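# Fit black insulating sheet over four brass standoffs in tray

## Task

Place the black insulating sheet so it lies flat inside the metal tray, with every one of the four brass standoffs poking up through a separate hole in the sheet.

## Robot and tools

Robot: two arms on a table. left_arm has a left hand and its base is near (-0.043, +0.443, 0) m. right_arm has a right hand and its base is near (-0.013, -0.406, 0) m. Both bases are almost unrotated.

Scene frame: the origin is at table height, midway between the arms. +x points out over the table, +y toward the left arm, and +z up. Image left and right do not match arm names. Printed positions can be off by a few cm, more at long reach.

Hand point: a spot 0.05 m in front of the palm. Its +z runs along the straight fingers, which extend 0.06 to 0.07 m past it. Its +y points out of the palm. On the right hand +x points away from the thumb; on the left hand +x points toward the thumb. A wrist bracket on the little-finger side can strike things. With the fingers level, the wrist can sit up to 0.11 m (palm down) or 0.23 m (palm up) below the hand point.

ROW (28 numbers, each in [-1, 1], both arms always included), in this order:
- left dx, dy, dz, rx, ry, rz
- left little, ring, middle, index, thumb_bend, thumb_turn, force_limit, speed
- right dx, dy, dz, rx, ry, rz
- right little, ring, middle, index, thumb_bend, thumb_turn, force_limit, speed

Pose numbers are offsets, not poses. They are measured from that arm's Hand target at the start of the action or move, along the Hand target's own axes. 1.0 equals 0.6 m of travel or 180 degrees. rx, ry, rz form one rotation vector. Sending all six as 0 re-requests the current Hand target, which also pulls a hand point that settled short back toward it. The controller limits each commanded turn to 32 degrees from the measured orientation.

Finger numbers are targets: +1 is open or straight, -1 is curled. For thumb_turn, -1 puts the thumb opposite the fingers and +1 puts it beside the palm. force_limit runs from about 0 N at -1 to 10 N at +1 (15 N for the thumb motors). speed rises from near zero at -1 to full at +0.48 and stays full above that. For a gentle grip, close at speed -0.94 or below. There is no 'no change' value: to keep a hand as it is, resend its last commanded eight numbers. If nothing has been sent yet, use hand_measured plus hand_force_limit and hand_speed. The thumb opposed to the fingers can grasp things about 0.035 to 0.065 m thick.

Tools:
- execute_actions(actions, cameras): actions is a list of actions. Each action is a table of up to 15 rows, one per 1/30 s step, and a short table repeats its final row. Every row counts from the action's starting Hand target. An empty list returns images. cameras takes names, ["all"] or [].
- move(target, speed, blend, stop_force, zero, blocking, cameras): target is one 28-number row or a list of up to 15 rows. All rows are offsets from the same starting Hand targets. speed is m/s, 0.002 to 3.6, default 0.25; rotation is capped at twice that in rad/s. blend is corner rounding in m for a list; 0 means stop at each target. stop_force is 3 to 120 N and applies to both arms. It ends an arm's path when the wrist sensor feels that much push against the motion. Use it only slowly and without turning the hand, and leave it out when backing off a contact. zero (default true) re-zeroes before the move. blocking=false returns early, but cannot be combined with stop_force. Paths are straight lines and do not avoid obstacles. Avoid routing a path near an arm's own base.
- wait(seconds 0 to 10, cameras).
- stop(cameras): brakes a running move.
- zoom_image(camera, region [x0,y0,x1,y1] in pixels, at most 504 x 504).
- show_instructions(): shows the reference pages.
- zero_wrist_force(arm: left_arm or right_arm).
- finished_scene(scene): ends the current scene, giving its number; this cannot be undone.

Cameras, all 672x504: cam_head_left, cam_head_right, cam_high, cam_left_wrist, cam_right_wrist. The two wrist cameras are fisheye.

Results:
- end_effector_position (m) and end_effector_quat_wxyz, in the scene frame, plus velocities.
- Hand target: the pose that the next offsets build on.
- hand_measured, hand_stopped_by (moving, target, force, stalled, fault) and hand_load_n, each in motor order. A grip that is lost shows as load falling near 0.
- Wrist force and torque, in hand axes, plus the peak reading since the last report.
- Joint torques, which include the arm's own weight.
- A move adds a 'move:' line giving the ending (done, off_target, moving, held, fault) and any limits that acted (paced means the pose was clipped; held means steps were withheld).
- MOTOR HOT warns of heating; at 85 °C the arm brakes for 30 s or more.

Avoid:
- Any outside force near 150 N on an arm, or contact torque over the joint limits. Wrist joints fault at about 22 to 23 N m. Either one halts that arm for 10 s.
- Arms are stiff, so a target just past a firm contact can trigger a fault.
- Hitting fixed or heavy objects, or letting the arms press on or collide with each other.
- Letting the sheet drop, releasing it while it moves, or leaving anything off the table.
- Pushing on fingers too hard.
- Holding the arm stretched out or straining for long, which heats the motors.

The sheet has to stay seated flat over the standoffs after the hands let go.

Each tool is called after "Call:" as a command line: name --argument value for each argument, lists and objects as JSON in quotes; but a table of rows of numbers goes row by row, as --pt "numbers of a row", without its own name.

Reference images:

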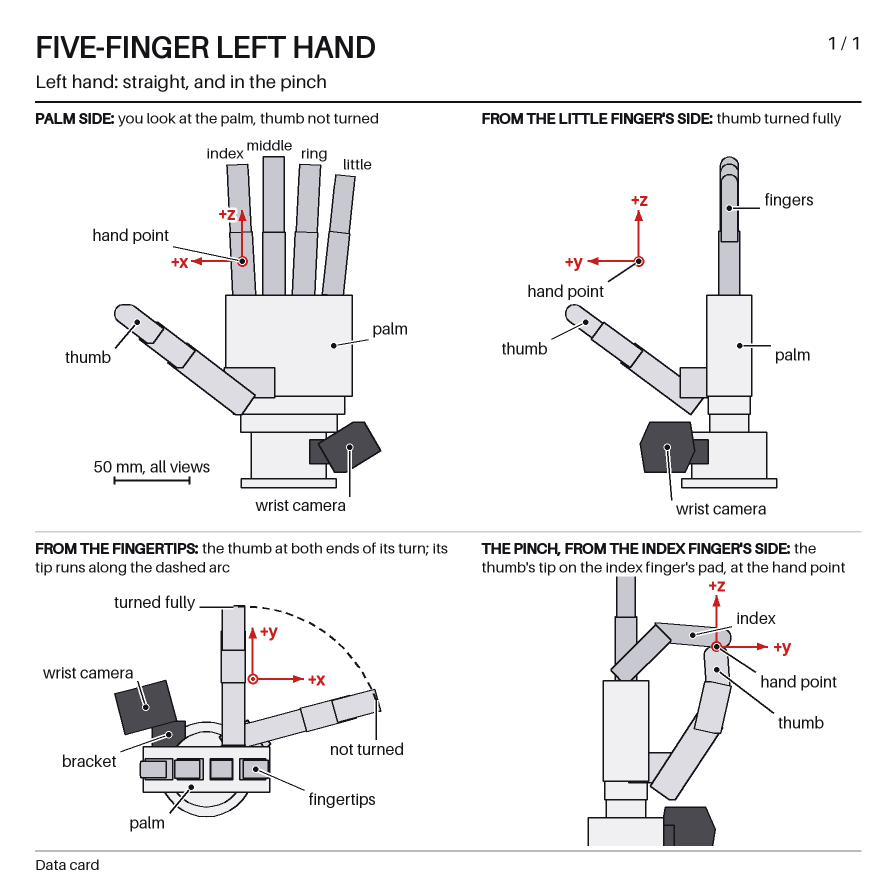

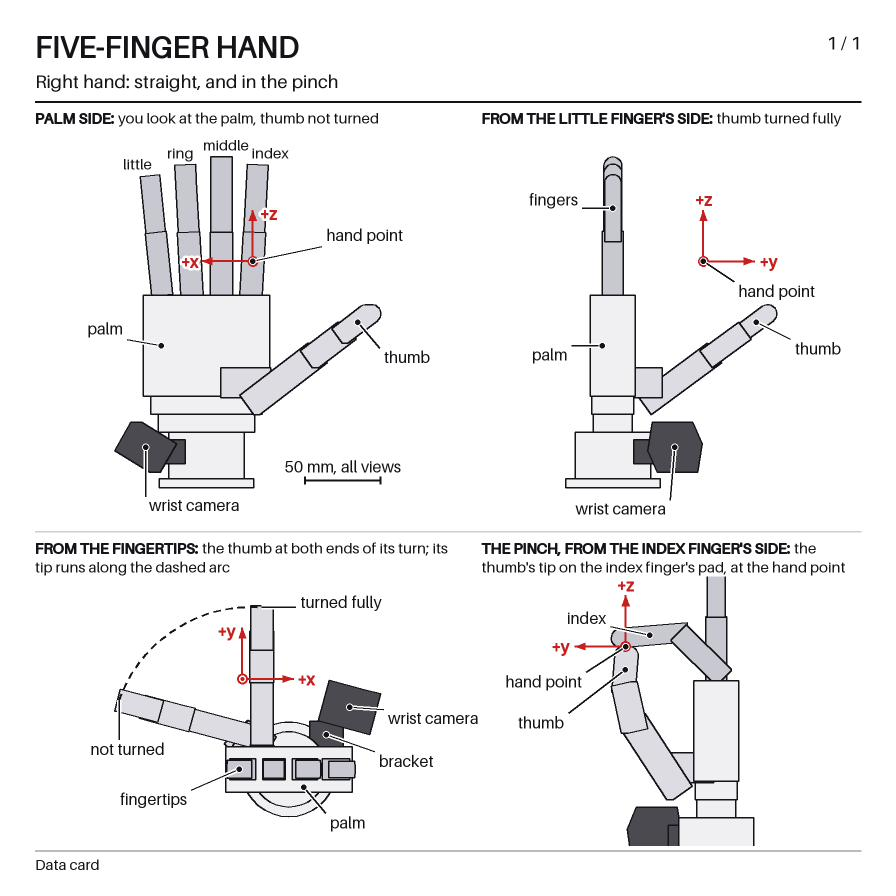

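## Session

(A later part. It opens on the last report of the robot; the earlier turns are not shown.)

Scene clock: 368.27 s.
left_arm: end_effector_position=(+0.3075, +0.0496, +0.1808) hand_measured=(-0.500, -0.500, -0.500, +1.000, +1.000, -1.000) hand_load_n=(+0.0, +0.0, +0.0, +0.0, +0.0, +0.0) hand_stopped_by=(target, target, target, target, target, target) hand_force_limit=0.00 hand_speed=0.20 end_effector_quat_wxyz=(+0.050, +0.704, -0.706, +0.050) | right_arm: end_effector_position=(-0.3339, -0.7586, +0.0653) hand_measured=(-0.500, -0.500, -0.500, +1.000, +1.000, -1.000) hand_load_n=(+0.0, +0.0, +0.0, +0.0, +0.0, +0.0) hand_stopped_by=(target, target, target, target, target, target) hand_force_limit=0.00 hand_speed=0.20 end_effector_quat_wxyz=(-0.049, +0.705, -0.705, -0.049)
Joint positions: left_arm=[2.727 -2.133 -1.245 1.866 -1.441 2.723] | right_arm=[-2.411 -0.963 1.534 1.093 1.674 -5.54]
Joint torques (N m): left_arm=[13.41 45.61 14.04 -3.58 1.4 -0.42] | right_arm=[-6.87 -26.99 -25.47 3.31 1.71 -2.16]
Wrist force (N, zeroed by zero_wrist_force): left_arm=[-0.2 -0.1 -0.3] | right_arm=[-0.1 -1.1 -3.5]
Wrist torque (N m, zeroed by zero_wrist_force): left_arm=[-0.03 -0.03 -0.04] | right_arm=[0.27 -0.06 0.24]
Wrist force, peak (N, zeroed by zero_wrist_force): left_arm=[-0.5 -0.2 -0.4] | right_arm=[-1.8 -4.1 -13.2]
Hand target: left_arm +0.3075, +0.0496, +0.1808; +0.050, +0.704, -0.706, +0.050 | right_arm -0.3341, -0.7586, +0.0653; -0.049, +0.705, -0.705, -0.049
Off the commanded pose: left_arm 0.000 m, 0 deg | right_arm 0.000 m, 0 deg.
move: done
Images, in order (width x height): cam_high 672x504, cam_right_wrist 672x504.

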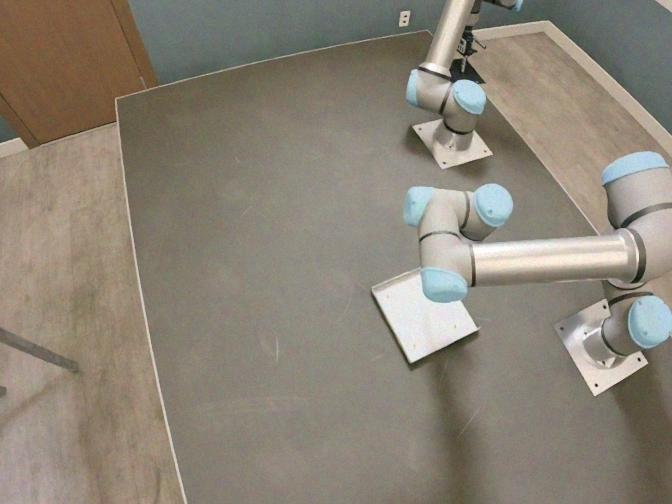

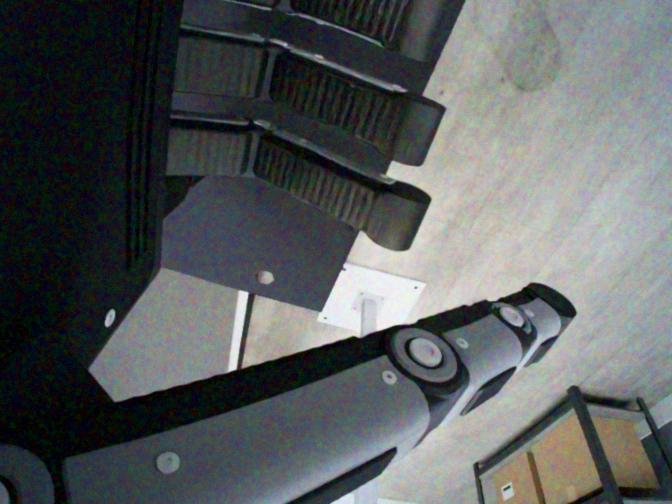

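Call:
move --target '[0,0,0,0,0,0,-0.5,-0.5,-0.5,1,1,-1,0,0.2,-0.0232,0,-0.1651,0,0.0444,0,-0.5,-0.5,-0.5,1,1,-1,0,0.2]' --speed 0.1

Call:
move --target '[0,0,0,0,0,0,-0.5,-0.5,-0.5,1,1,-1,0,0.2,0,0.11,0,0,0,0.5,-0.5,-0.5,-0.5,1,1,-1,0,0.2]' --speed 0.4

Call:
move --target '[0,0,0,0,0,0,-0.5,-0.5,-0.5,1,1,-1,0,0.2,0,0,0,0,0,0.5,-1,-1,0,0,1,-1,0,0.2]' --speed 0.4 --cameras '["cam_high","cam_right_wrist"]'

Call:
zoom_image --camera "cam_high" --region '[390, 0, 530, 120]'

Scene clock: 387.07 s.
left_arm: end_effector_position=(+0.3075, +0.0496, +0.1808) hand_measured=(-0.500, -0.500, -0.500, +1.000, +1.000, -1.000) hand_load_n=(+0.0, +0.0, +0.0, +0.0, +0.0, +0.0) hand_stopped_by=(target, target, target, target, target, target) hand_force_limit=0.00 hand_speed=0.20 end_effector_quat_wxyz=(+0.050, +0.704, -0.706, +0.050) | right_arm: end_effector_position=(-0.3340, -0.7585, +0.1651) hand_measured=(-0.500, -0.500, -0.500, +1.000, +1.000, -1.000) hand_load_n=(+0.0, +0.0, +0.0, +0.0, +0.0, +0.0) hand_stopped_by=(target, target, target, target, target, target) hand_force_limit=0.00 hand_speed=0.20 end_effector_quat_wxyz=(+0.001, +0.707, -0.707, +0.000)
Joint positions: left_arm=[2.727 -2.133 -1.245 1.866 -1.441 2.723] | right_arm=[-2.468 -1.147 1.497 1.219 1.571 -5.602]
Joint torques (N m): left_arm=[12.7 44.96 12.57 -3.65 1.29 -0.64] | right_arm=[-4.57 -39.45 -29.37 4.44 -1.41 -2.26]
Wrist force (N, zeroed by zero_wrist_force): left_arm=[-0.1 -0.1 0.0] | right_arm=[0.1 0.5 0.2]
Wrist torque (N m, zeroed by zero_wrist_force): left_arm=[-0.06 -0.02 -0.04] | right_arm=[0.06 0.05 0.23]
Wrist force, peak (N, zeroed by zero_wrist_force): left_arm=[-0.1 -0.3 -0.6] | right_arm=[-0.2 -1.3 -3.8]
Hand target: left_arm +0.3075, +0.0496, +0.1808; +0.050, +0.704, -0.706, +0.050 | right_arm -0.3340, -0.7585, +0.1653; +0.001, +0.707, -0.707, +0.000
Off the commanded pose: left_arm 0.000 m, 0 deg | right_arm 0.000 m, 0 deg.
move: done

Scene clock: 389.87 s.
left_arm: end_effector_position=(+0.3075, +0.0496, +0.1808) hand_measured=(-0.500, -0.500, -0.500, +1.000, +1.000, -1.000) hand_load_n=(+0.0, +0.0, +0.0, +0.0, +0.0, +0.0) hand_stopped_by=(target, target, target, target, target, target) hand_force_limit=0.00 hand_speed=0.20 end_effector_quat_wxyz=(+0.050, +0.704, -0.706, +0.050) | right_arm: end_effector_position=(-0.4000, -0.7585, +0.1654) hand_measured=(-0.500, -0.500, -0.500, +1.000, +1.000, -1.000) hand_load_n=(+0.0, +0.0, +0.0, +0.0, +0.0, +0.0) hand_stopped_by=(target, target, target, target, target, target) hand_force_limit=0.00 hand_speed=0.20 end_effector_quat_wxyz=(+0.000, +0.000, +1.000, -0.001)
Joint positions: left_arm=[2.727 -2.133 -1.245 1.866 -1.441 2.723] | right_arm=[-2.599 -0.84 1.001 1.408 1.57 -4.163]
Joint torques (N m): left_arm=[13.01 45.91 13.15 -3.59 1.19 -0.55] | right_arm=[-6.7 -36.18 -28.74 4.57 0.92 2.6]
Wrist force (N, zeroed by zero_wrist_force): left_arm=[-0.1 -0.3 -0.1] | right_arm=[-0.2 0.0 0.0]
Wrist torque (N m, zeroed by zero_wrist_force): left_arm=[-0.08 -0.03 -0.03] | right_arm=[0.03 0.02 -0.06]
Wrist force, peak (N, zeroed by zero_wrist_force): left_arm=[-0.4 -0.3 -0.2] | right_arm=[0.0 -0.2 0.9]
Hand target: left_arm +0.3075, +0.0496, +0.1808; +0.050, +0.704, -0.706, +0.050 | right_arm -0.4000, -0.7585, +0.1654; +0.000, +0.000, +1.000, -0.001
Off the commanded pose: left_arm 0.000 m, 0 deg | right_arm 0.000 m, 0 deg.
move: done

Scene clock: 392.67 s.
left_arm: end_effector_position=(+0.3075, +0.0496, +0.1808) hand_measured=(-0.500, -0.500, -0.500, +1.000, +1.000, -1.000) hand_load_n=(+0.0, +0.0, +0.0, +0.0, +0.0, +0.0) hand_stopped_by=(target, target, target, target, target, target) hand_force_limit=0.00 hand_speed=0.20 end_effector_quat_wxyz=(+0.050, +0.704, -0.706, +0.050) | right_arm: end_effector_position=(-0.4000, -0.7585, +0.1654) hand_measured=(-1.000, -1.000, +0.000, +0.000, +1.000, -1.000) hand_load_n=(+0.0, +0.0, +0.0, +0.0, -0.5, +0.0) hand_stopped_by=(target, target, target, target, target, target) hand_force_limit=0.00 hand_speed=0.20 end_effector_quat_wxyz=(+0.000, +0.707, +0.707, -0.001)
Joint positions: left_arm=[2.727 -2.133 -1.245 1.866 -1.441 2.723] | right_arm=[-2.771 -0.937 1.166 1.34 1.57 -2.764]
Joint torques (N m): left_arm=[13.38 47.24 13.58 -3.81 1.42 -0.43] | right_arm=[-6.39 -49.08 -5.99 0.64 1.02 2.89]
Wrist force (N, zeroed by zero_wrist_force): left_arm=[-0.3 -0.3 -0.3] | right_arm=[-0.2 -0.1 0.5]
Wrist torque (N m, zeroed by zero_wrist_force): left_arm=[-0.07 -0.01 -0.04] | right_arm=[-0.01 0.07 -0.07]
Wrist force, peak (N, zeroed by zero_wrist_force): left_arm=[-0.3 0.0 -0.5] | right_arm=[0.0 0.0 0.7]
Hand target: left_arm +0.3075, +0.0496, +0.1808; +0.050, +0.704, -0.706, +0.050 | right_arm -0.4000, -0.7585, +0.1654; +0.000, +0.707, +0.707, -0.001
Off the commanded pose: left_arm 0.000 m, 0 deg | right_arm 0.000 m, 0 deg.
move: done
Images, in order (width x height): cam_high 672x504, cam_right_wrist 672x504.

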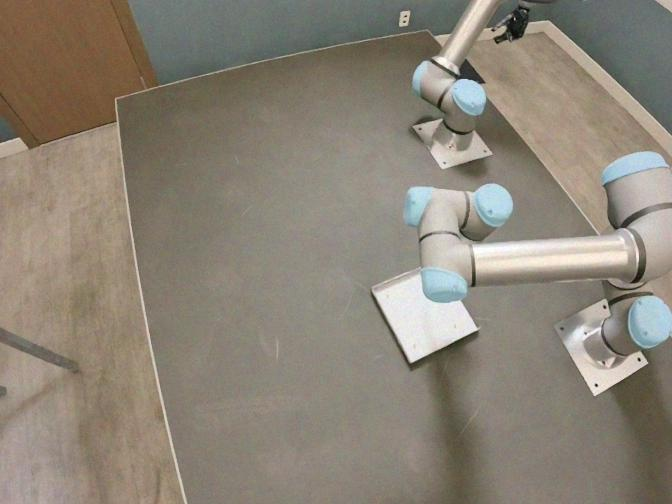

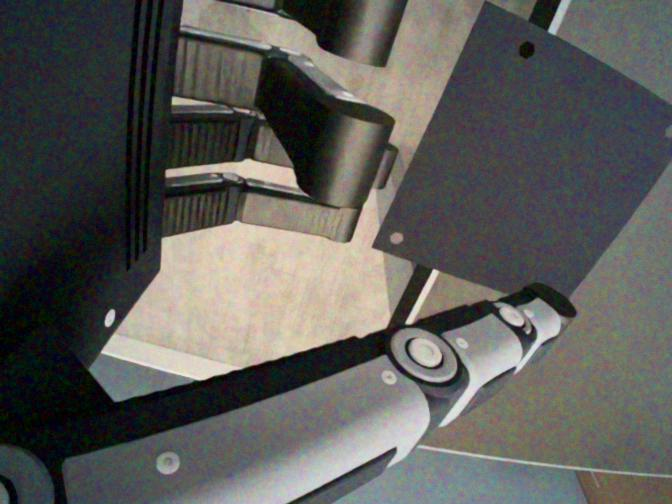

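Scaled by 3.600.

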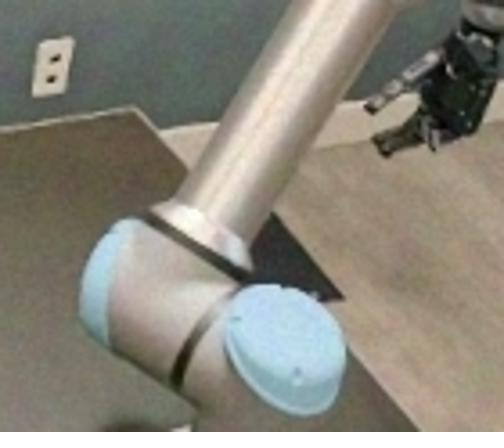

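Call:
move --pt "0 0 0 0 0 0 -0.5 -0.5 -0.5 1 1 -1 0 0.2 0 0 0.2707 0 0 0 -1 -1 0 0 1 -1 0 0.2" --pt "0 0 0 0 0 0 -0.5 -0.5 -0.5 1 1 -1 0 0.2 0 0.1433 0.2707 0 0 0 -1 -1 0 0 1 -1 0 0.2" --speed '[0.12,0.05]' --cameras '["cam_high","cam_right_wrist"]'

Call:
zoom_image --camera "cam_high" --region '[400, 20, 500, 110]'

Scene clock: 414.87 s.
left_arm: end_effector_position=(+0.3075, +0.0496, +0.1808) hand_measured=(-0.500, -0.500, -0.500, +1.000, +1.000, -1.000) hand_load_n=(+0.0, +0.0, +0.0, +0.0, +0.0, +0.0) hand_stopped_by=(target, target, target, target, target, target) hand_force_limit=0.00 hand_speed=0.20 end_effector_quat_wxyz=(+0.050, +0.704, -0.706, +0.050) | right_arm: end_effector_position=(-0.3143, -0.7587, +0.0029) hand_measured=(-1.000, -1.000, +0.000, +0.000, +1.000, -1.000) hand_load_n=(+0.0, +0.0, +0.0, +0.5, +0.0, +0.0) hand_stopped_by=(target, target, target, target, target, target) hand_force_limit=0.00 hand_speed=0.20 end_effector_quat_wxyz=(+0.000, +0.707, +0.707, -0.001)
Joint positions: left_arm=[2.727 -2.133 -1.245 1.866 -1.441 2.723] | right_arm=[-2.702 -0.915 1.594 0.891 1.57 -2.694]
Joint torques (N m): left_arm=[12.18 47.76 14.76 -3.6 1.21 -0.91] | right_arm=[5.88 -45.67 -2 0.78 0.71 2.67]
Wrist force (N, zeroed by zero_wrist_force): left_arm=[-0.2 0.0 -0.3] | right_arm=[0.0 0.1 0.3]
Wrist torque (N m, zeroed by zero_wrist_force): left_arm=[-0.02 -0.03 -0.04] | right_arm=[0.04 0.04 0.00]
Wrist force, peak (N, zeroed by zero_wrist_force): left_arm=[-0.4 -0.1 -0.5] | right_arm=[-0.2 0.1 1.4]
Hand target: left_arm +0.3075, +0.0496, +0.1808; +0.050, +0.704, -0.706, +0.050 | right_arm -0.3142, -0.7587, +0.0029; +0.000, +0.707, +0.707, -0.001
Off the commanded pose: left_arm 0.000 m, 0 deg | right_arm 0.000 m, 0 deg.
move: done
Images, in order (width x height): cam_high 672x504, cam_right_wrist 672x504.

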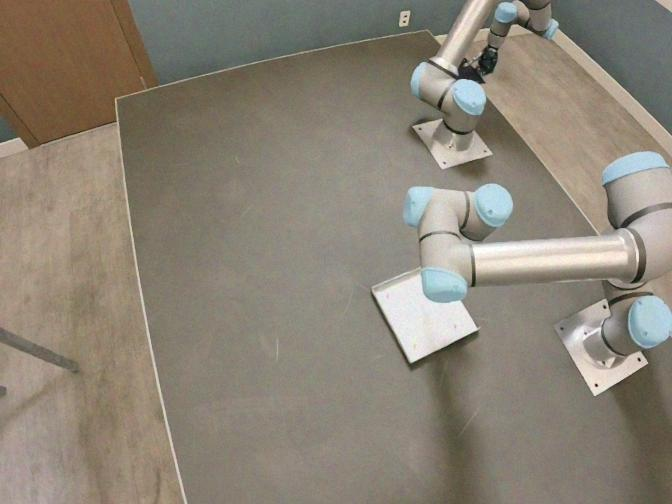

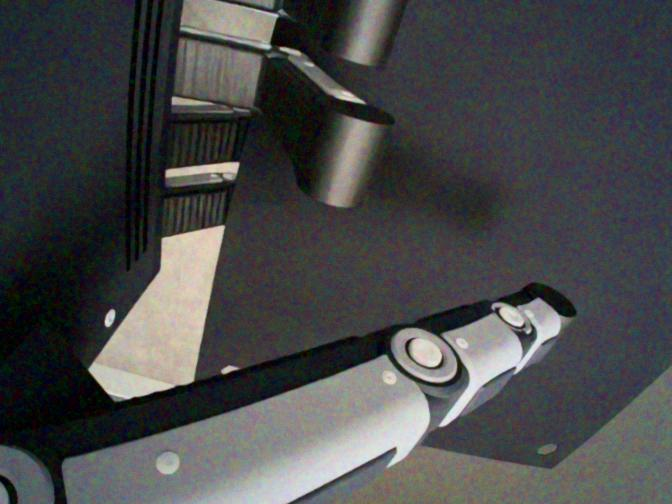

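Scaled by 5.040.

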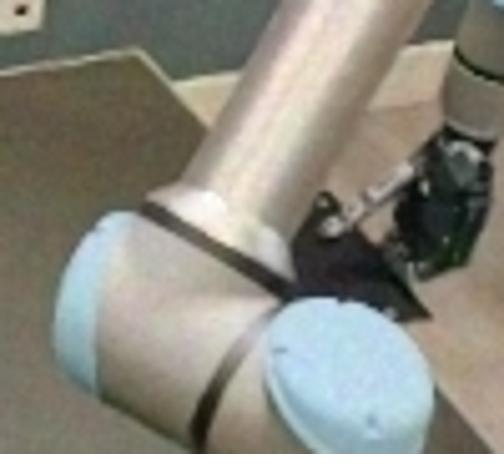

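Call:
move --target '[0,0,0,0,0,0,-0.5,-0.5,-0.5,1,1,-1,0,0.2,0,0,0,0,0,0,-1,-1,0,0,0,-1,-0.4,-0.4]' --cameras '["cam_right_wrist"]'

Scene clock: 419.70 s.
left_arm: end_effector_position=(+0.3075, +0.0496, +0.1808) hand_measured=(-0.500, -0.500, -0.500, +1.000, +1.000, -1.000) hand_load_n=(+0.0, +0.0, +0.0, +0.0, +0.0, +0.0) hand_stopped_by=(target, target, target, target, target, target) hand_force_limit=0.00 hand_speed=0.20 end_effector_quat_wxyz=(+0.050, +0.704, -0.706, +0.050) | right_arm: end_effector_position=(-0.3142, -0.7587, +0.0029) hand_measured=(-1.000, -1.000, +0.000, +0.000, +0.000, -1.000) hand_load_n=(+0.0, +0.0, +0.0, +0.0, +0.0, +0.0) hand_stopped_by=(target, target, target, target, target, target) hand_force_limit=-0.40 hand_speed=-0.40 end_effector_quat_wxyz=(+0.000, +0.707, +0.707, -0.001)
Joint positions: left_arm=[2.727 -2.133 -1.245 1.866 -1.441 2.723] | right_arm=[-2.701 -0.916 1.594 0.891 1.57 -2.694]
Joint torques (N m): left_arm=[12.85 45.41 14.91 -3.76 1.04 -0.78] | right_arm=[6.09 -45.18 -2.13 0.96 -0.93 2.74]
Wrist force (N, zeroed by zero_wrist_force): left_arm=[-0.3 -0.3 -0.1] | right_arm=[0.0 0.2 0.6]
Wrist torque (N m, zeroed by zero_wrist_force): left_arm=[-0.09 0.00 -0.04] | right_arm=[0.02 0.04 0.00]
Wrist force, peak (N, zeroed by zero_wrist_force): left_arm=[-0.5 -0.2 -0.3] | right_arm=[0.0 0.4 0.8]
Hand target: left_arm +0.3075, +0.0496, +0.1808; +0.050, +0.704, -0.706, +0.050 | right_arm -0.3142, -0.7587, +0.0029; +0.000, +0.707, +0.707, -0.001
Off the commanded pose: left_arm 0.000 m, 0 deg | right_arm 0.000 m, 0 deg.
move: done
Images, in order (width x height): cam_right_wrist 672x504.

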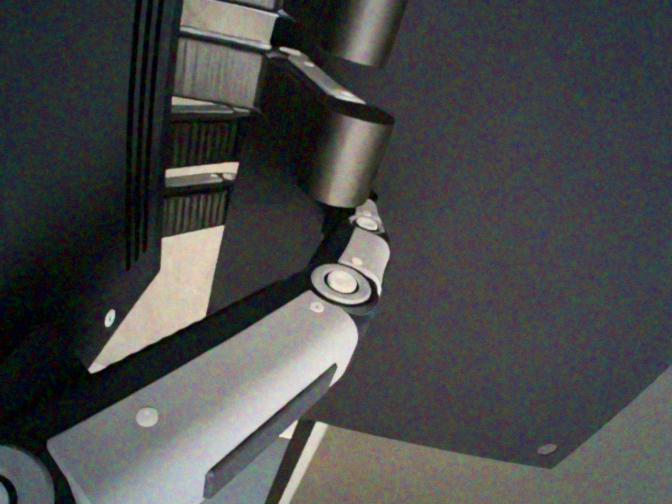

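Call:
move --target '[0,0,0,0,0,0,-0.5,-0.5,-0.5,1,1,-1,0,0.2,0,0,0,0,0,0,-1,-1,-0.5,-0.5,0,-1,-0.3,-0.93]' --cameras '["cam_right_wrist","cam_high"]'

Call:
zoom_image --camera "cam_high" --region '[400, 20, 500, 110]'

Scene clock: 424.70 s.
left_arm: end_effector_position=(+0.3075, +0.0496, +0.1808) hand_measured=(-0.500, -0.500, -0.500, +1.000, +1.000, -1.000) hand_load_n=(+0.0, +0.5, +0.0, +0.0, -0.5, +0.0) hand_stopped_by=(target, target, target, target, target, target) hand_force_limit=0.00 hand_speed=0.20 end_effector_quat_wxyz=(+0.050, +0.704, -0.706, +0.050) | right_arm: end_effector_position=(-0.3142, -0.7587, +0.0029) hand_measured=(-1.000, -1.000, -0.220, -0.228, +0.000, -1.000) hand_load_n=(+0.0, +0.0, +4.5, +4.0, +1.5, -0.5) hand_stopped_by=(target, target, force, force, target, target) hand_force_limit=-0.30 hand_speed=-0.93 end_effector_quat_wxyz=(+0.000, +0.707, +0.707, -0.001)
Joint positions: left_arm=[2.727 -2.133 -1.245 1.866 -1.441 2.723] | right_arm=[-2.701 -0.916 1.594 0.891 1.57 -2.694]
Joint torques (N m): left_arm=[12.37 44.92 13.6 -3.98 1.16 -0.83] | right_arm=[6.25 -46 -3.42 1.94 -0.78 2.77]
Wrist force (N, zeroed by zero_wrist_force): left_arm=[-0.2 -0.3 -0.2] | right_arm=[-0.1 0.4 0.6]
Wrist torque (N m, zeroed by zero_wrist_force): left_arm=[-0.07 -0.02 -0.03] | right_arm=[0.05 0.05 0.01]
Wrist force, peak (N, zeroed by zero_wrist_force): left_arm=[-0.6 0.1 -0.2] | right_arm=[0.3 0.4 0.7]
Hand target: left_arm +0.3075, +0.0496, +0.1808; +0.050, +0.704, -0.706, +0.050 | right_arm -0.3142, -0.7587, +0.0029; +0.000, +0.707, +0.707, -0.001
Off the commanded pose: left_arm 0.000 m, 0 deg | right_arm 0.000 m, 0 deg.
move: done
Images, in order (width x height): cam_high 672x504, cam_right_wrist 672x504.

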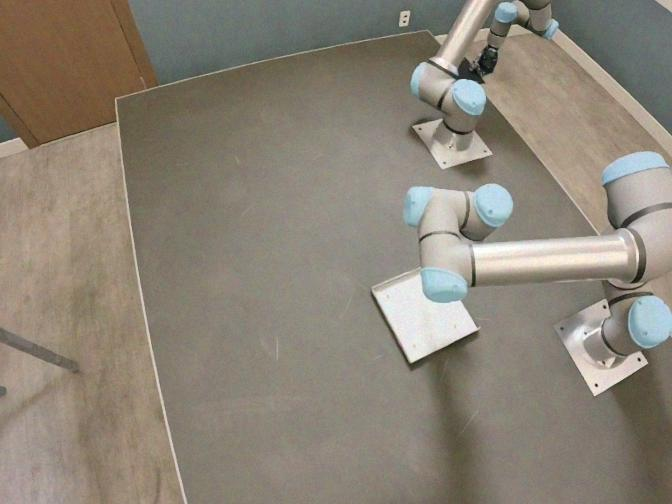

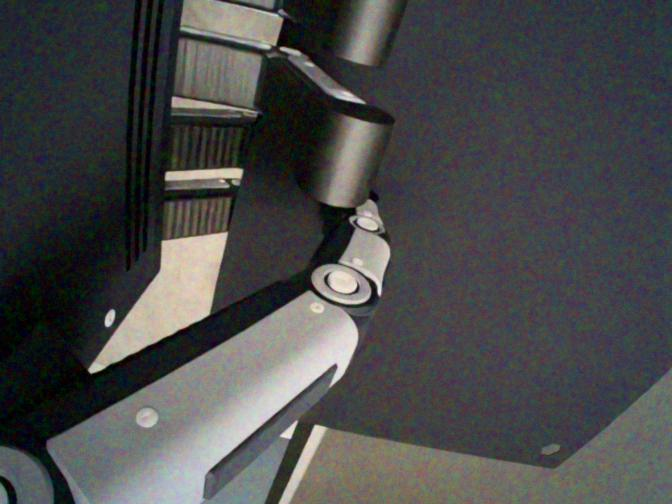

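Scaled by 5.040.

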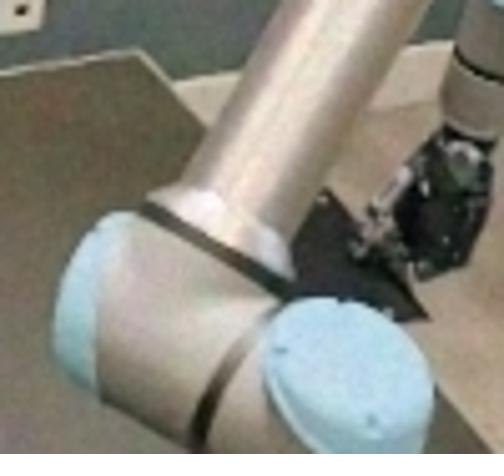

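Call:
move --target '[0,0,0,0,0,0,-0.5,-0.5,-0.5,1,1,-1,0,0.2,0,0,-0.1,0,0,0,-1,-1,-0.5,-0.5,0,-1,-0.3,-0.93]' --speed 0.04 --cameras '["cam_right_wrist","cam_high"]'

Call:
zoom_image --camera "cam_high" --region '[400, 20, 500, 110]'

Scene clock: 429.67 s.
left_arm: end_effector_position=(+0.3075, +0.0496, +0.1808) hand_measured=(-0.500, -0.500, -0.500, +1.000, +1.000, -1.000) hand_load_n=(+0.0, +0.0, +0.0, +0.0, +0.0, +0.0) hand_stopped_by=(target, target, target, target, target, target) hand_force_limit=0.00 hand_speed=0.20 end_effector_quat_wxyz=(+0.050, +0.704, -0.706, +0.050) | right_arm: end_effector_position=(-0.3141, -0.7586, +0.0628) hand_measured=(-1.000, -1.000, -0.220, -0.228, +0.000, -1.000) hand_load_n=(+0.0, +0.0, +4.5, +4.5, +1.0, -0.5) hand_stopped_by=(target, target, force, force, target, target) hand_force_limit=-0.30 hand_speed=-0.93 end_effector_quat_wxyz=(+0.000, +0.707, +0.707, -0.001)
Joint positions: left_arm=[2.727 -2.133 -1.245 1.866 -1.441 2.723] | right_arm=[-2.701 -0.997 1.551 1.015 1.57 -2.694]
Joint torques (N m): left_arm=[12.13 44.98 13.71 -3.79 1.16 -0.8] | right_arm=[-2.9 -44.21 -28.32 4.39 -0.34 -1.68]
Wrist force (N, zeroed by zero_wrist_force): left_arm=[-0.2 -0.2 -0.3] | right_arm=[0.2 0.5 0.6]
Wrist torque (N m, zeroed by zero_wrist_force): left_arm=[-0.05 -0.02 -0.04] | right_arm=[0.07 -0.01 0.03]
Wrist force, peak (N, zeroed by zero_wrist_force): left_arm=[-0.4 -0.3 -0.4] | right_arm=[0.0 0.3 0.9]
Hand target: left_arm +0.3075, +0.0496, +0.1808; +0.050, +0.704, -0.706, +0.050 | right_arm -0.3141, -0.7586, +0.0629; +0.000, +0.707, +0.707, -0.001
Off the commanded pose: left_arm 0.000 m, 0 deg | right_arm 0.000 m, 0 deg.
move: done
Images, in order (width x height): cam_high 672x504, cam_right_wrist 672x504.

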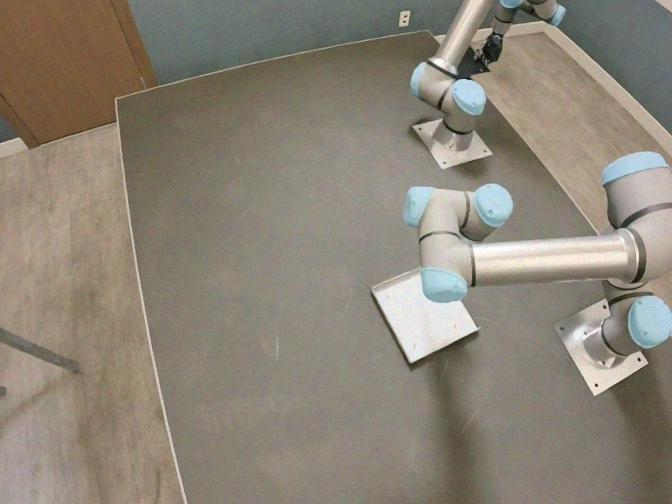

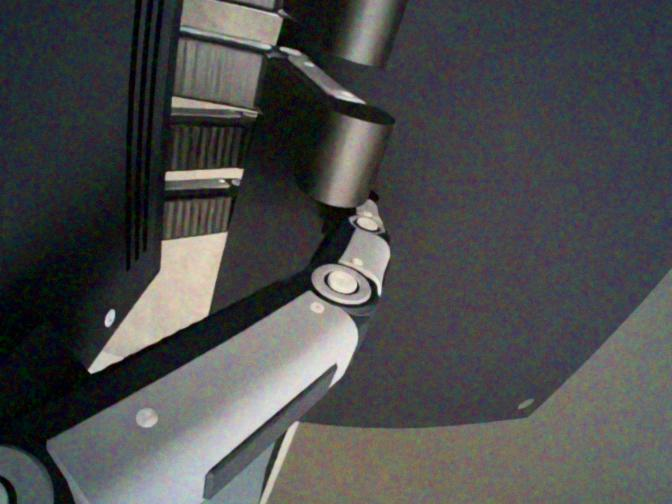

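Scaled by 5.040.

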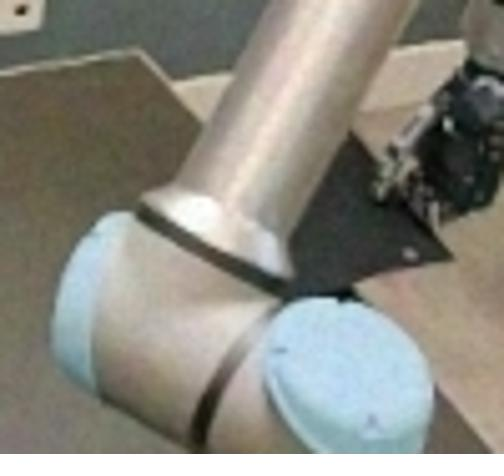

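Call:
move --pt "-0.2 -0.03 -0.15 0 -0.0222 0 -0.5 -0.5 -0.5 1 1 -1 0 0.2 0 0 -0.3618 0 0 0 -1 -1 -0.5 -0.5 0 -1 -0.3 -0.93" --pt "-0.5762 -0.0875 -0.3318 0 -0.0444 0 -0.5 -0.5 -0.5 1 1 -1 0 0.2 -0.069 0.6068 -0.3618 0 0 0 -1 -1 -0.5 -0.5 0 -1 -0.3 -0.93" --speed 0.15 --blend 0.03 --cameras '["all"]'

Scene clock: 450.07 s.
left_arm: end_effector_position=(+0.3609, +0.4198, +0.3290) hand_measured=(-0.500, -0.500, -0.500, +1.000, +1.000, -1.000) hand_load_n=(+0.0, +0.0, +0.0, -0.5, +0.0, +0.0) hand_stopped_by=(target, target, target, target, target, target) hand_force_limit=0.00 hand_speed=0.20 end_effector_quat_wxyz=(+0.001, +0.706, -0.708, +0.001) | right_arm: end_effector_position=(+0.0500, -0.7998, +0.2797) hand_measured=(-1.000, -1.000, -0.220, -0.228, +0.000, -1.000) hand_load_n=(-0.5, +0.0, +5.0, +4.5, +1.0, +0.0) hand_stopped_by=(target, target, force, force, target, target) hand_force_limit=-0.30 hand_speed=-0.93 end_effector_quat_wxyz=(+0.000, +0.707, +0.707, -0.001)
Joint positions: left_arm=[3.452 -1.938 -1.153 1.52 -1.568 3.452] | right_arm=[-1.946 -1.457 1.597 1.43 1.571 -1.939]
Joint torques (N m): left_arm=[10.78 24.05 25.49 -4.34 -1.42 1.64] | right_arm=[7.59 -13.09 -29.28 4.22 0.9 2.79]
Wrist force (N, zeroed by zero_wrist_force): left_arm=[0.0 0.5 0.1] | right_arm=[0.3 0.0 0.4]
Wrist torque (N m, zeroed by zero_wrist_force): left_arm=[0.07 -0.05 -0.07] | right_arm=[0.02 -0.04 -0.01]
Wrist force, peak (N, zeroed by zero_wrist_force): left_arm=[-0.6 -0.3 -0.2] | right_arm=[0.3 0.3 1.2]
Hand target: left_arm +0.3609, +0.4199, +0.3290; +0.001, +0.706, -0.708, +0.001 | right_arm +0.0501, -0.7998, +0.2797; +0.000, +0.707, +0.707, -0.001
Off the commanded pose: left_arm 0.000 m, 0 deg | right_arm 0.000 m, 0 deg.
move: done

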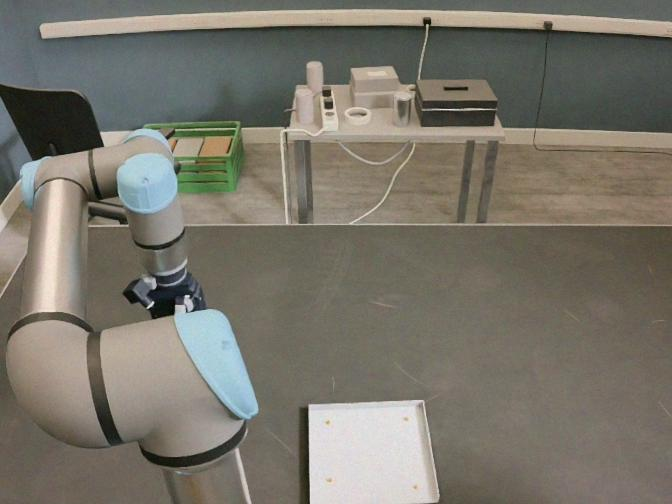

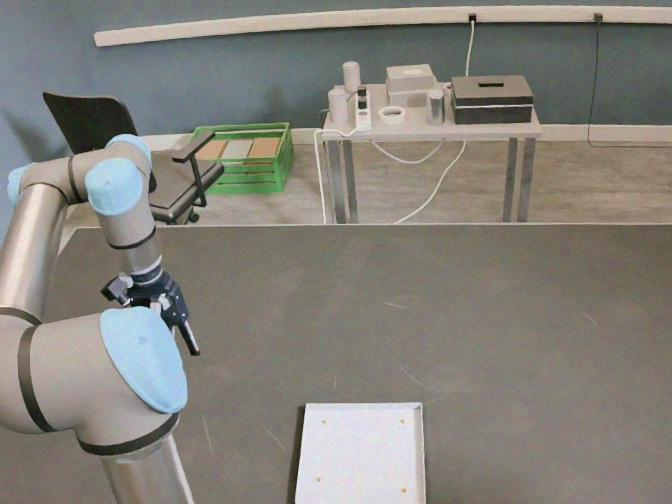

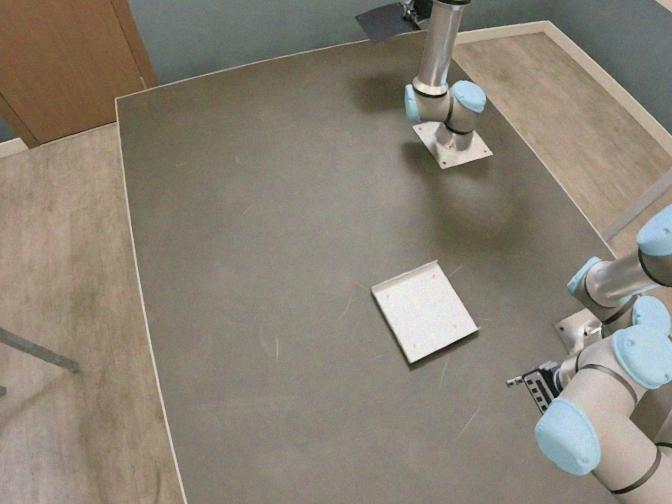

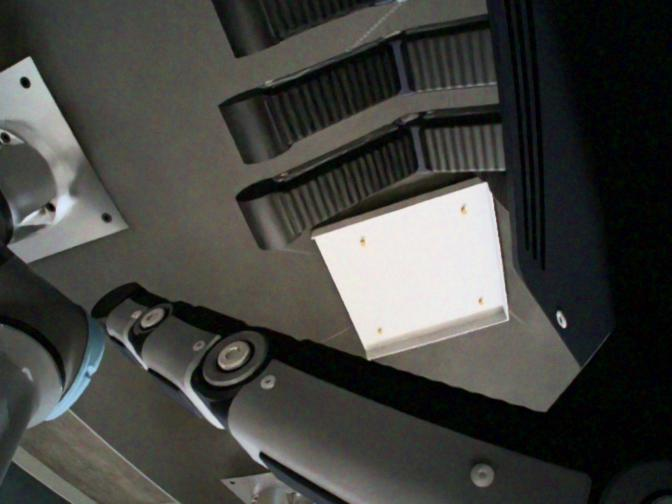

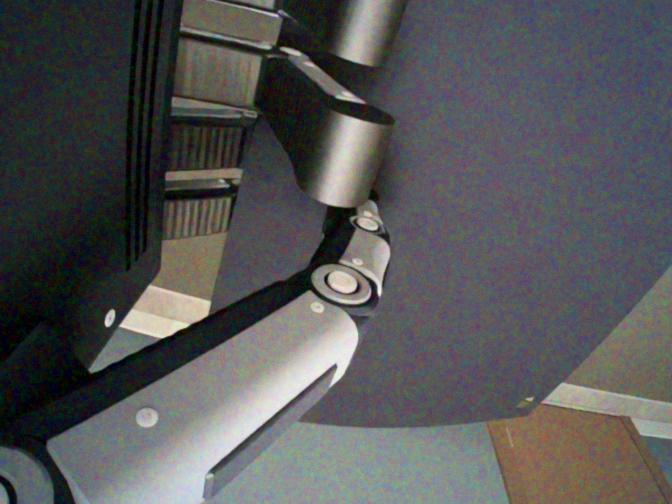

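Call:
zoom_image --camera "cam_left_wrist" --region '[300, 160, 530, 370]'

Call:
zoom_image --camera "cam_high" --region '[340, 0, 460, 60]'

Call:
zoom_image --camera "cam_head_left" --region '[290, 380, 460, 504]'

Call:
zoom_image --camera "cam_high" --region '[350, 240, 500, 380]'

Scaled by 2.191 from the camera's 672x504 image, which has a finer 960x720 frame.

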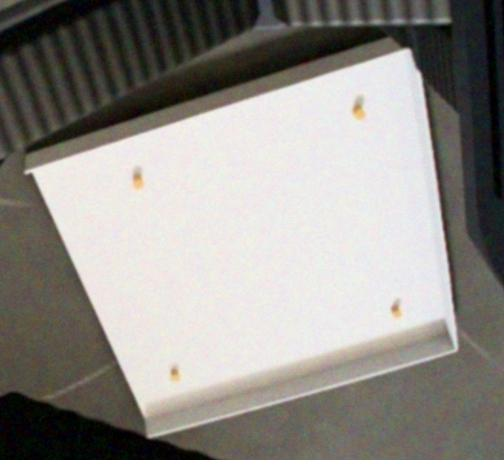

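Scaled by 4.200.

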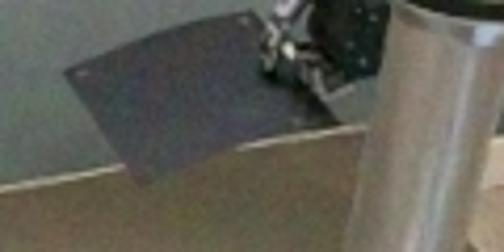

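Scaled by 2.965.

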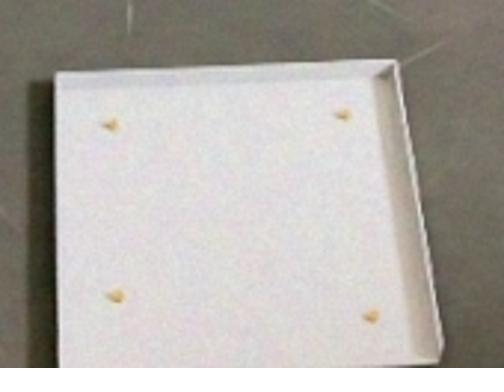

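Scaled by 3.360.

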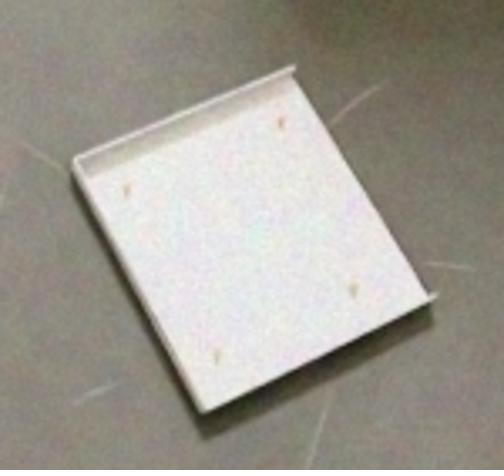

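Call:
move --pt "0 0 0 0 0 0 -0.5 -0.5 -0.5 1 1 -1 0 0.2 0.5 0.45 0 0 0 0 -1 -1 -0.5 -0.5 0 -1 -0.3 -0.93" --pt "0 0 0 0 0 0 -0.5 -0.5 -0.5 1 1 -1 0 0.2 0.9 0.49 0 0 0 0 -1 -1 -0.5 -0.5 0 -1 -0.3 -0.93" --speed 0.2 --blend 0.05

Call:
move --target '[0,0,0,0,0,0,-0.5,-0.5,-0.5,1,1,-1,0,0.2,0.6667,0.0067,0.2,0,0,-0.0483,-1,-1,-0.5,-0.5,0,-1,-0.3,-0.93]' --speed 0.15 --cameras '["all"]'

Scene clock: 474.53 s.
left_arm: end_effector_position=(+0.3609, +0.4199, +0.3290) hand_measured=(-0.500, -0.500, -0.500, +1.000, +1.000, -1.000) hand_load_n=(+0.0, +0.0, +0.0, +0.0, -0.5, +0.0) hand_stopped_by=(target, target, target, target, target, target) hand_force_limit=0.00 hand_speed=0.20 end_effector_quat_wxyz=(+0.001, +0.706, -0.708, +0.001) | right_arm: end_effector_position=(+0.3441, -0.2599, +0.2788) hand_measured=(-1.000, -1.000, -0.220, -0.228, +0.000, -1.000) hand_load_n=(+0.0, +0.0, +5.0, +4.0, +1.0, -0.5) hand_stopped_by=(target, target, force, force, target, target) hand_force_limit=-0.30 hand_speed=-0.93 end_effector_quat_wxyz=(+0.000, +0.707, +0.707, -0.001)
Joint positions: left_arm=[3.453 -1.938 -1.153 1.52 -1.568 3.452] | right_arm=[0.136 -1.497 1.644 1.425 1.572 0.143]
Joint torques (N m): left_arm=[11.81 23.69 26.2 -4.2 -1.11 1.58] | right_arm=[6.54 -10.85 -30.02 4.25 1.48 2.57]
Wrist force (N, zeroed by zero_wrist_force): left_arm=[0.0 0.6 0.1] | right_arm=[0.2 0.3 0.4]
Wrist torque (N m, zeroed by zero_wrist_force): left_arm=[0.08 -0.05 -0.08] | right_arm=[0.06 -0.03 -0.01]
Wrist force, peak (N, zeroed by zero_wrist_force): left_arm=[-0.3 0.8 -0.1] | right_arm=[1.2 0.6 0.4]
Hand target: left_arm +0.3609, +0.4199, +0.3290; +0.001, +0.706, -0.708, +0.001 | right_arm +0.3441, -0.2598, +0.2788; +0.000, +0.707, +0.707, -0.001
Off the commanded pose: left_arm 0.000 m, 0 deg | right_arm 0.000 m, 0 deg.
move: done

Scene clock: 478.20 s.
left_arm: end_effector_position=(+0.3609, +0.4199, +0.3290) hand_measured=(-0.500, -0.500, -0.500, +1.000, +1.000, -1.000) hand_load_n=(+0.0, +0.0, +0.0, +0.0, +0.0, +0.0) hand_stopped_by=(target, target, target, target, target, target) hand_force_limit=0.00 hand_speed=0.20 end_effector_quat_wxyz=(+0.001, +0.706, -0.708, +0.001) | right_arm: end_effector_position=(+0.3480, +0.1401, +0.1584) hand_measured=(-1.000, -1.000, -0.220, -0.228, +0.000, -1.000) hand_load_n=(+0.0, +0.0, +4.5, +4.0, +1.0, +0.0) hand_stopped_by=(target, target, force, force, target, target) hand_force_limit=-0.30 hand_speed=-0.93 end_effector_quat_wxyz=(+0.000, +0.651, +0.759, -0.001) end_effector_velocity=(+0.001, +0.001, +0.001) end_effector_angular_velocity=(+0.001, -0.001, +0.000)
Joint positions: left_arm=[3.453 -1.938 -1.153 1.52 -1.568 3.452] | right_arm=[0.872 -0.663 0.703 1.532 1.571 0.728]
Joint velocities: left_arm=[within noise] | right_arm=[0 0.002 -0.005 0.002 0.001 0]
Joint torques (N m): left_arm=[13.06 24.25 25.55 -4.1 -0.97 1.74] | right_arm=[5.88 -41.58 -29.18 4.24 0.79 2.79]
Wrist force (N, zeroed by zero_wrist_force): left_arm=[0.0 0.7 0.1] | right_arm=[-0.1 0.5 0.0]
Wrist torque (N m, zeroed by zero_wrist_force): left_arm=[0.09 -0.04 -0.08] | right_arm=[0.08 0.06 -0.02]
Wrist force, peak (N, zeroed by zero_wrist_force): left_arm=[-0.2 0.7 0.2] | right_arm=[0.4 0.5 0.6]
Hand target: left_arm +0.3609, +0.4199, +0.3290; +0.001, +0.706, -0.708, +0.001 | right_arm +0.3480, +0.1401, +0.1584; +0.000, +0.651, +0.759, -0.001
Off the commanded pose: left_arm 0.000 m, 0 deg | right_arm 0.000 m, 0 deg.
move: done

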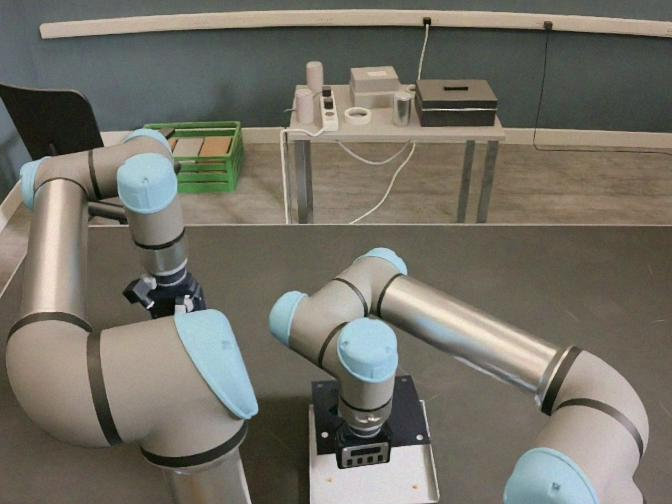

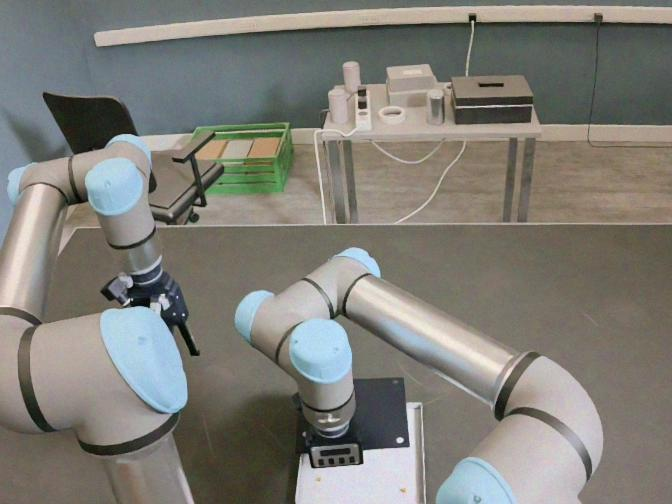

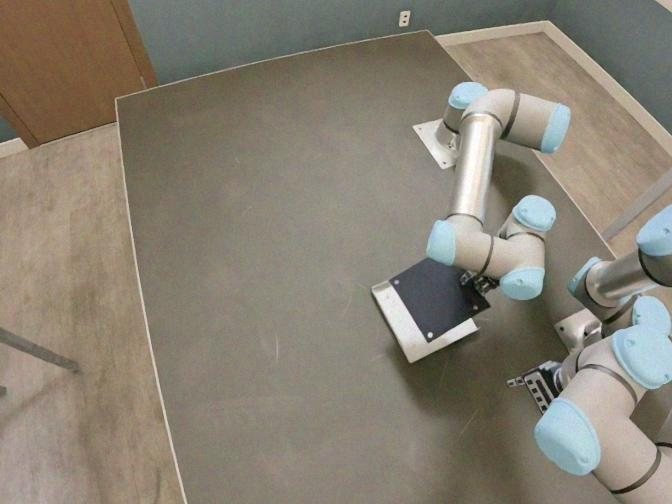

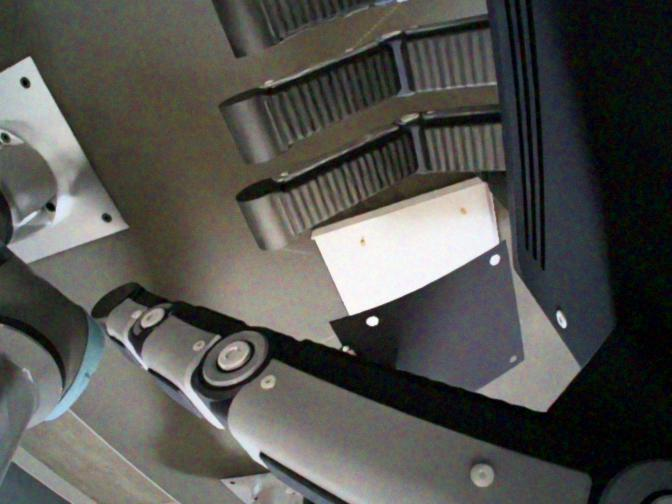

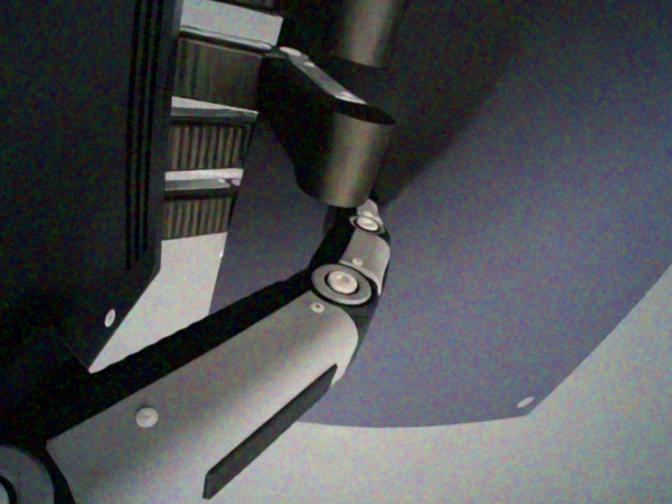

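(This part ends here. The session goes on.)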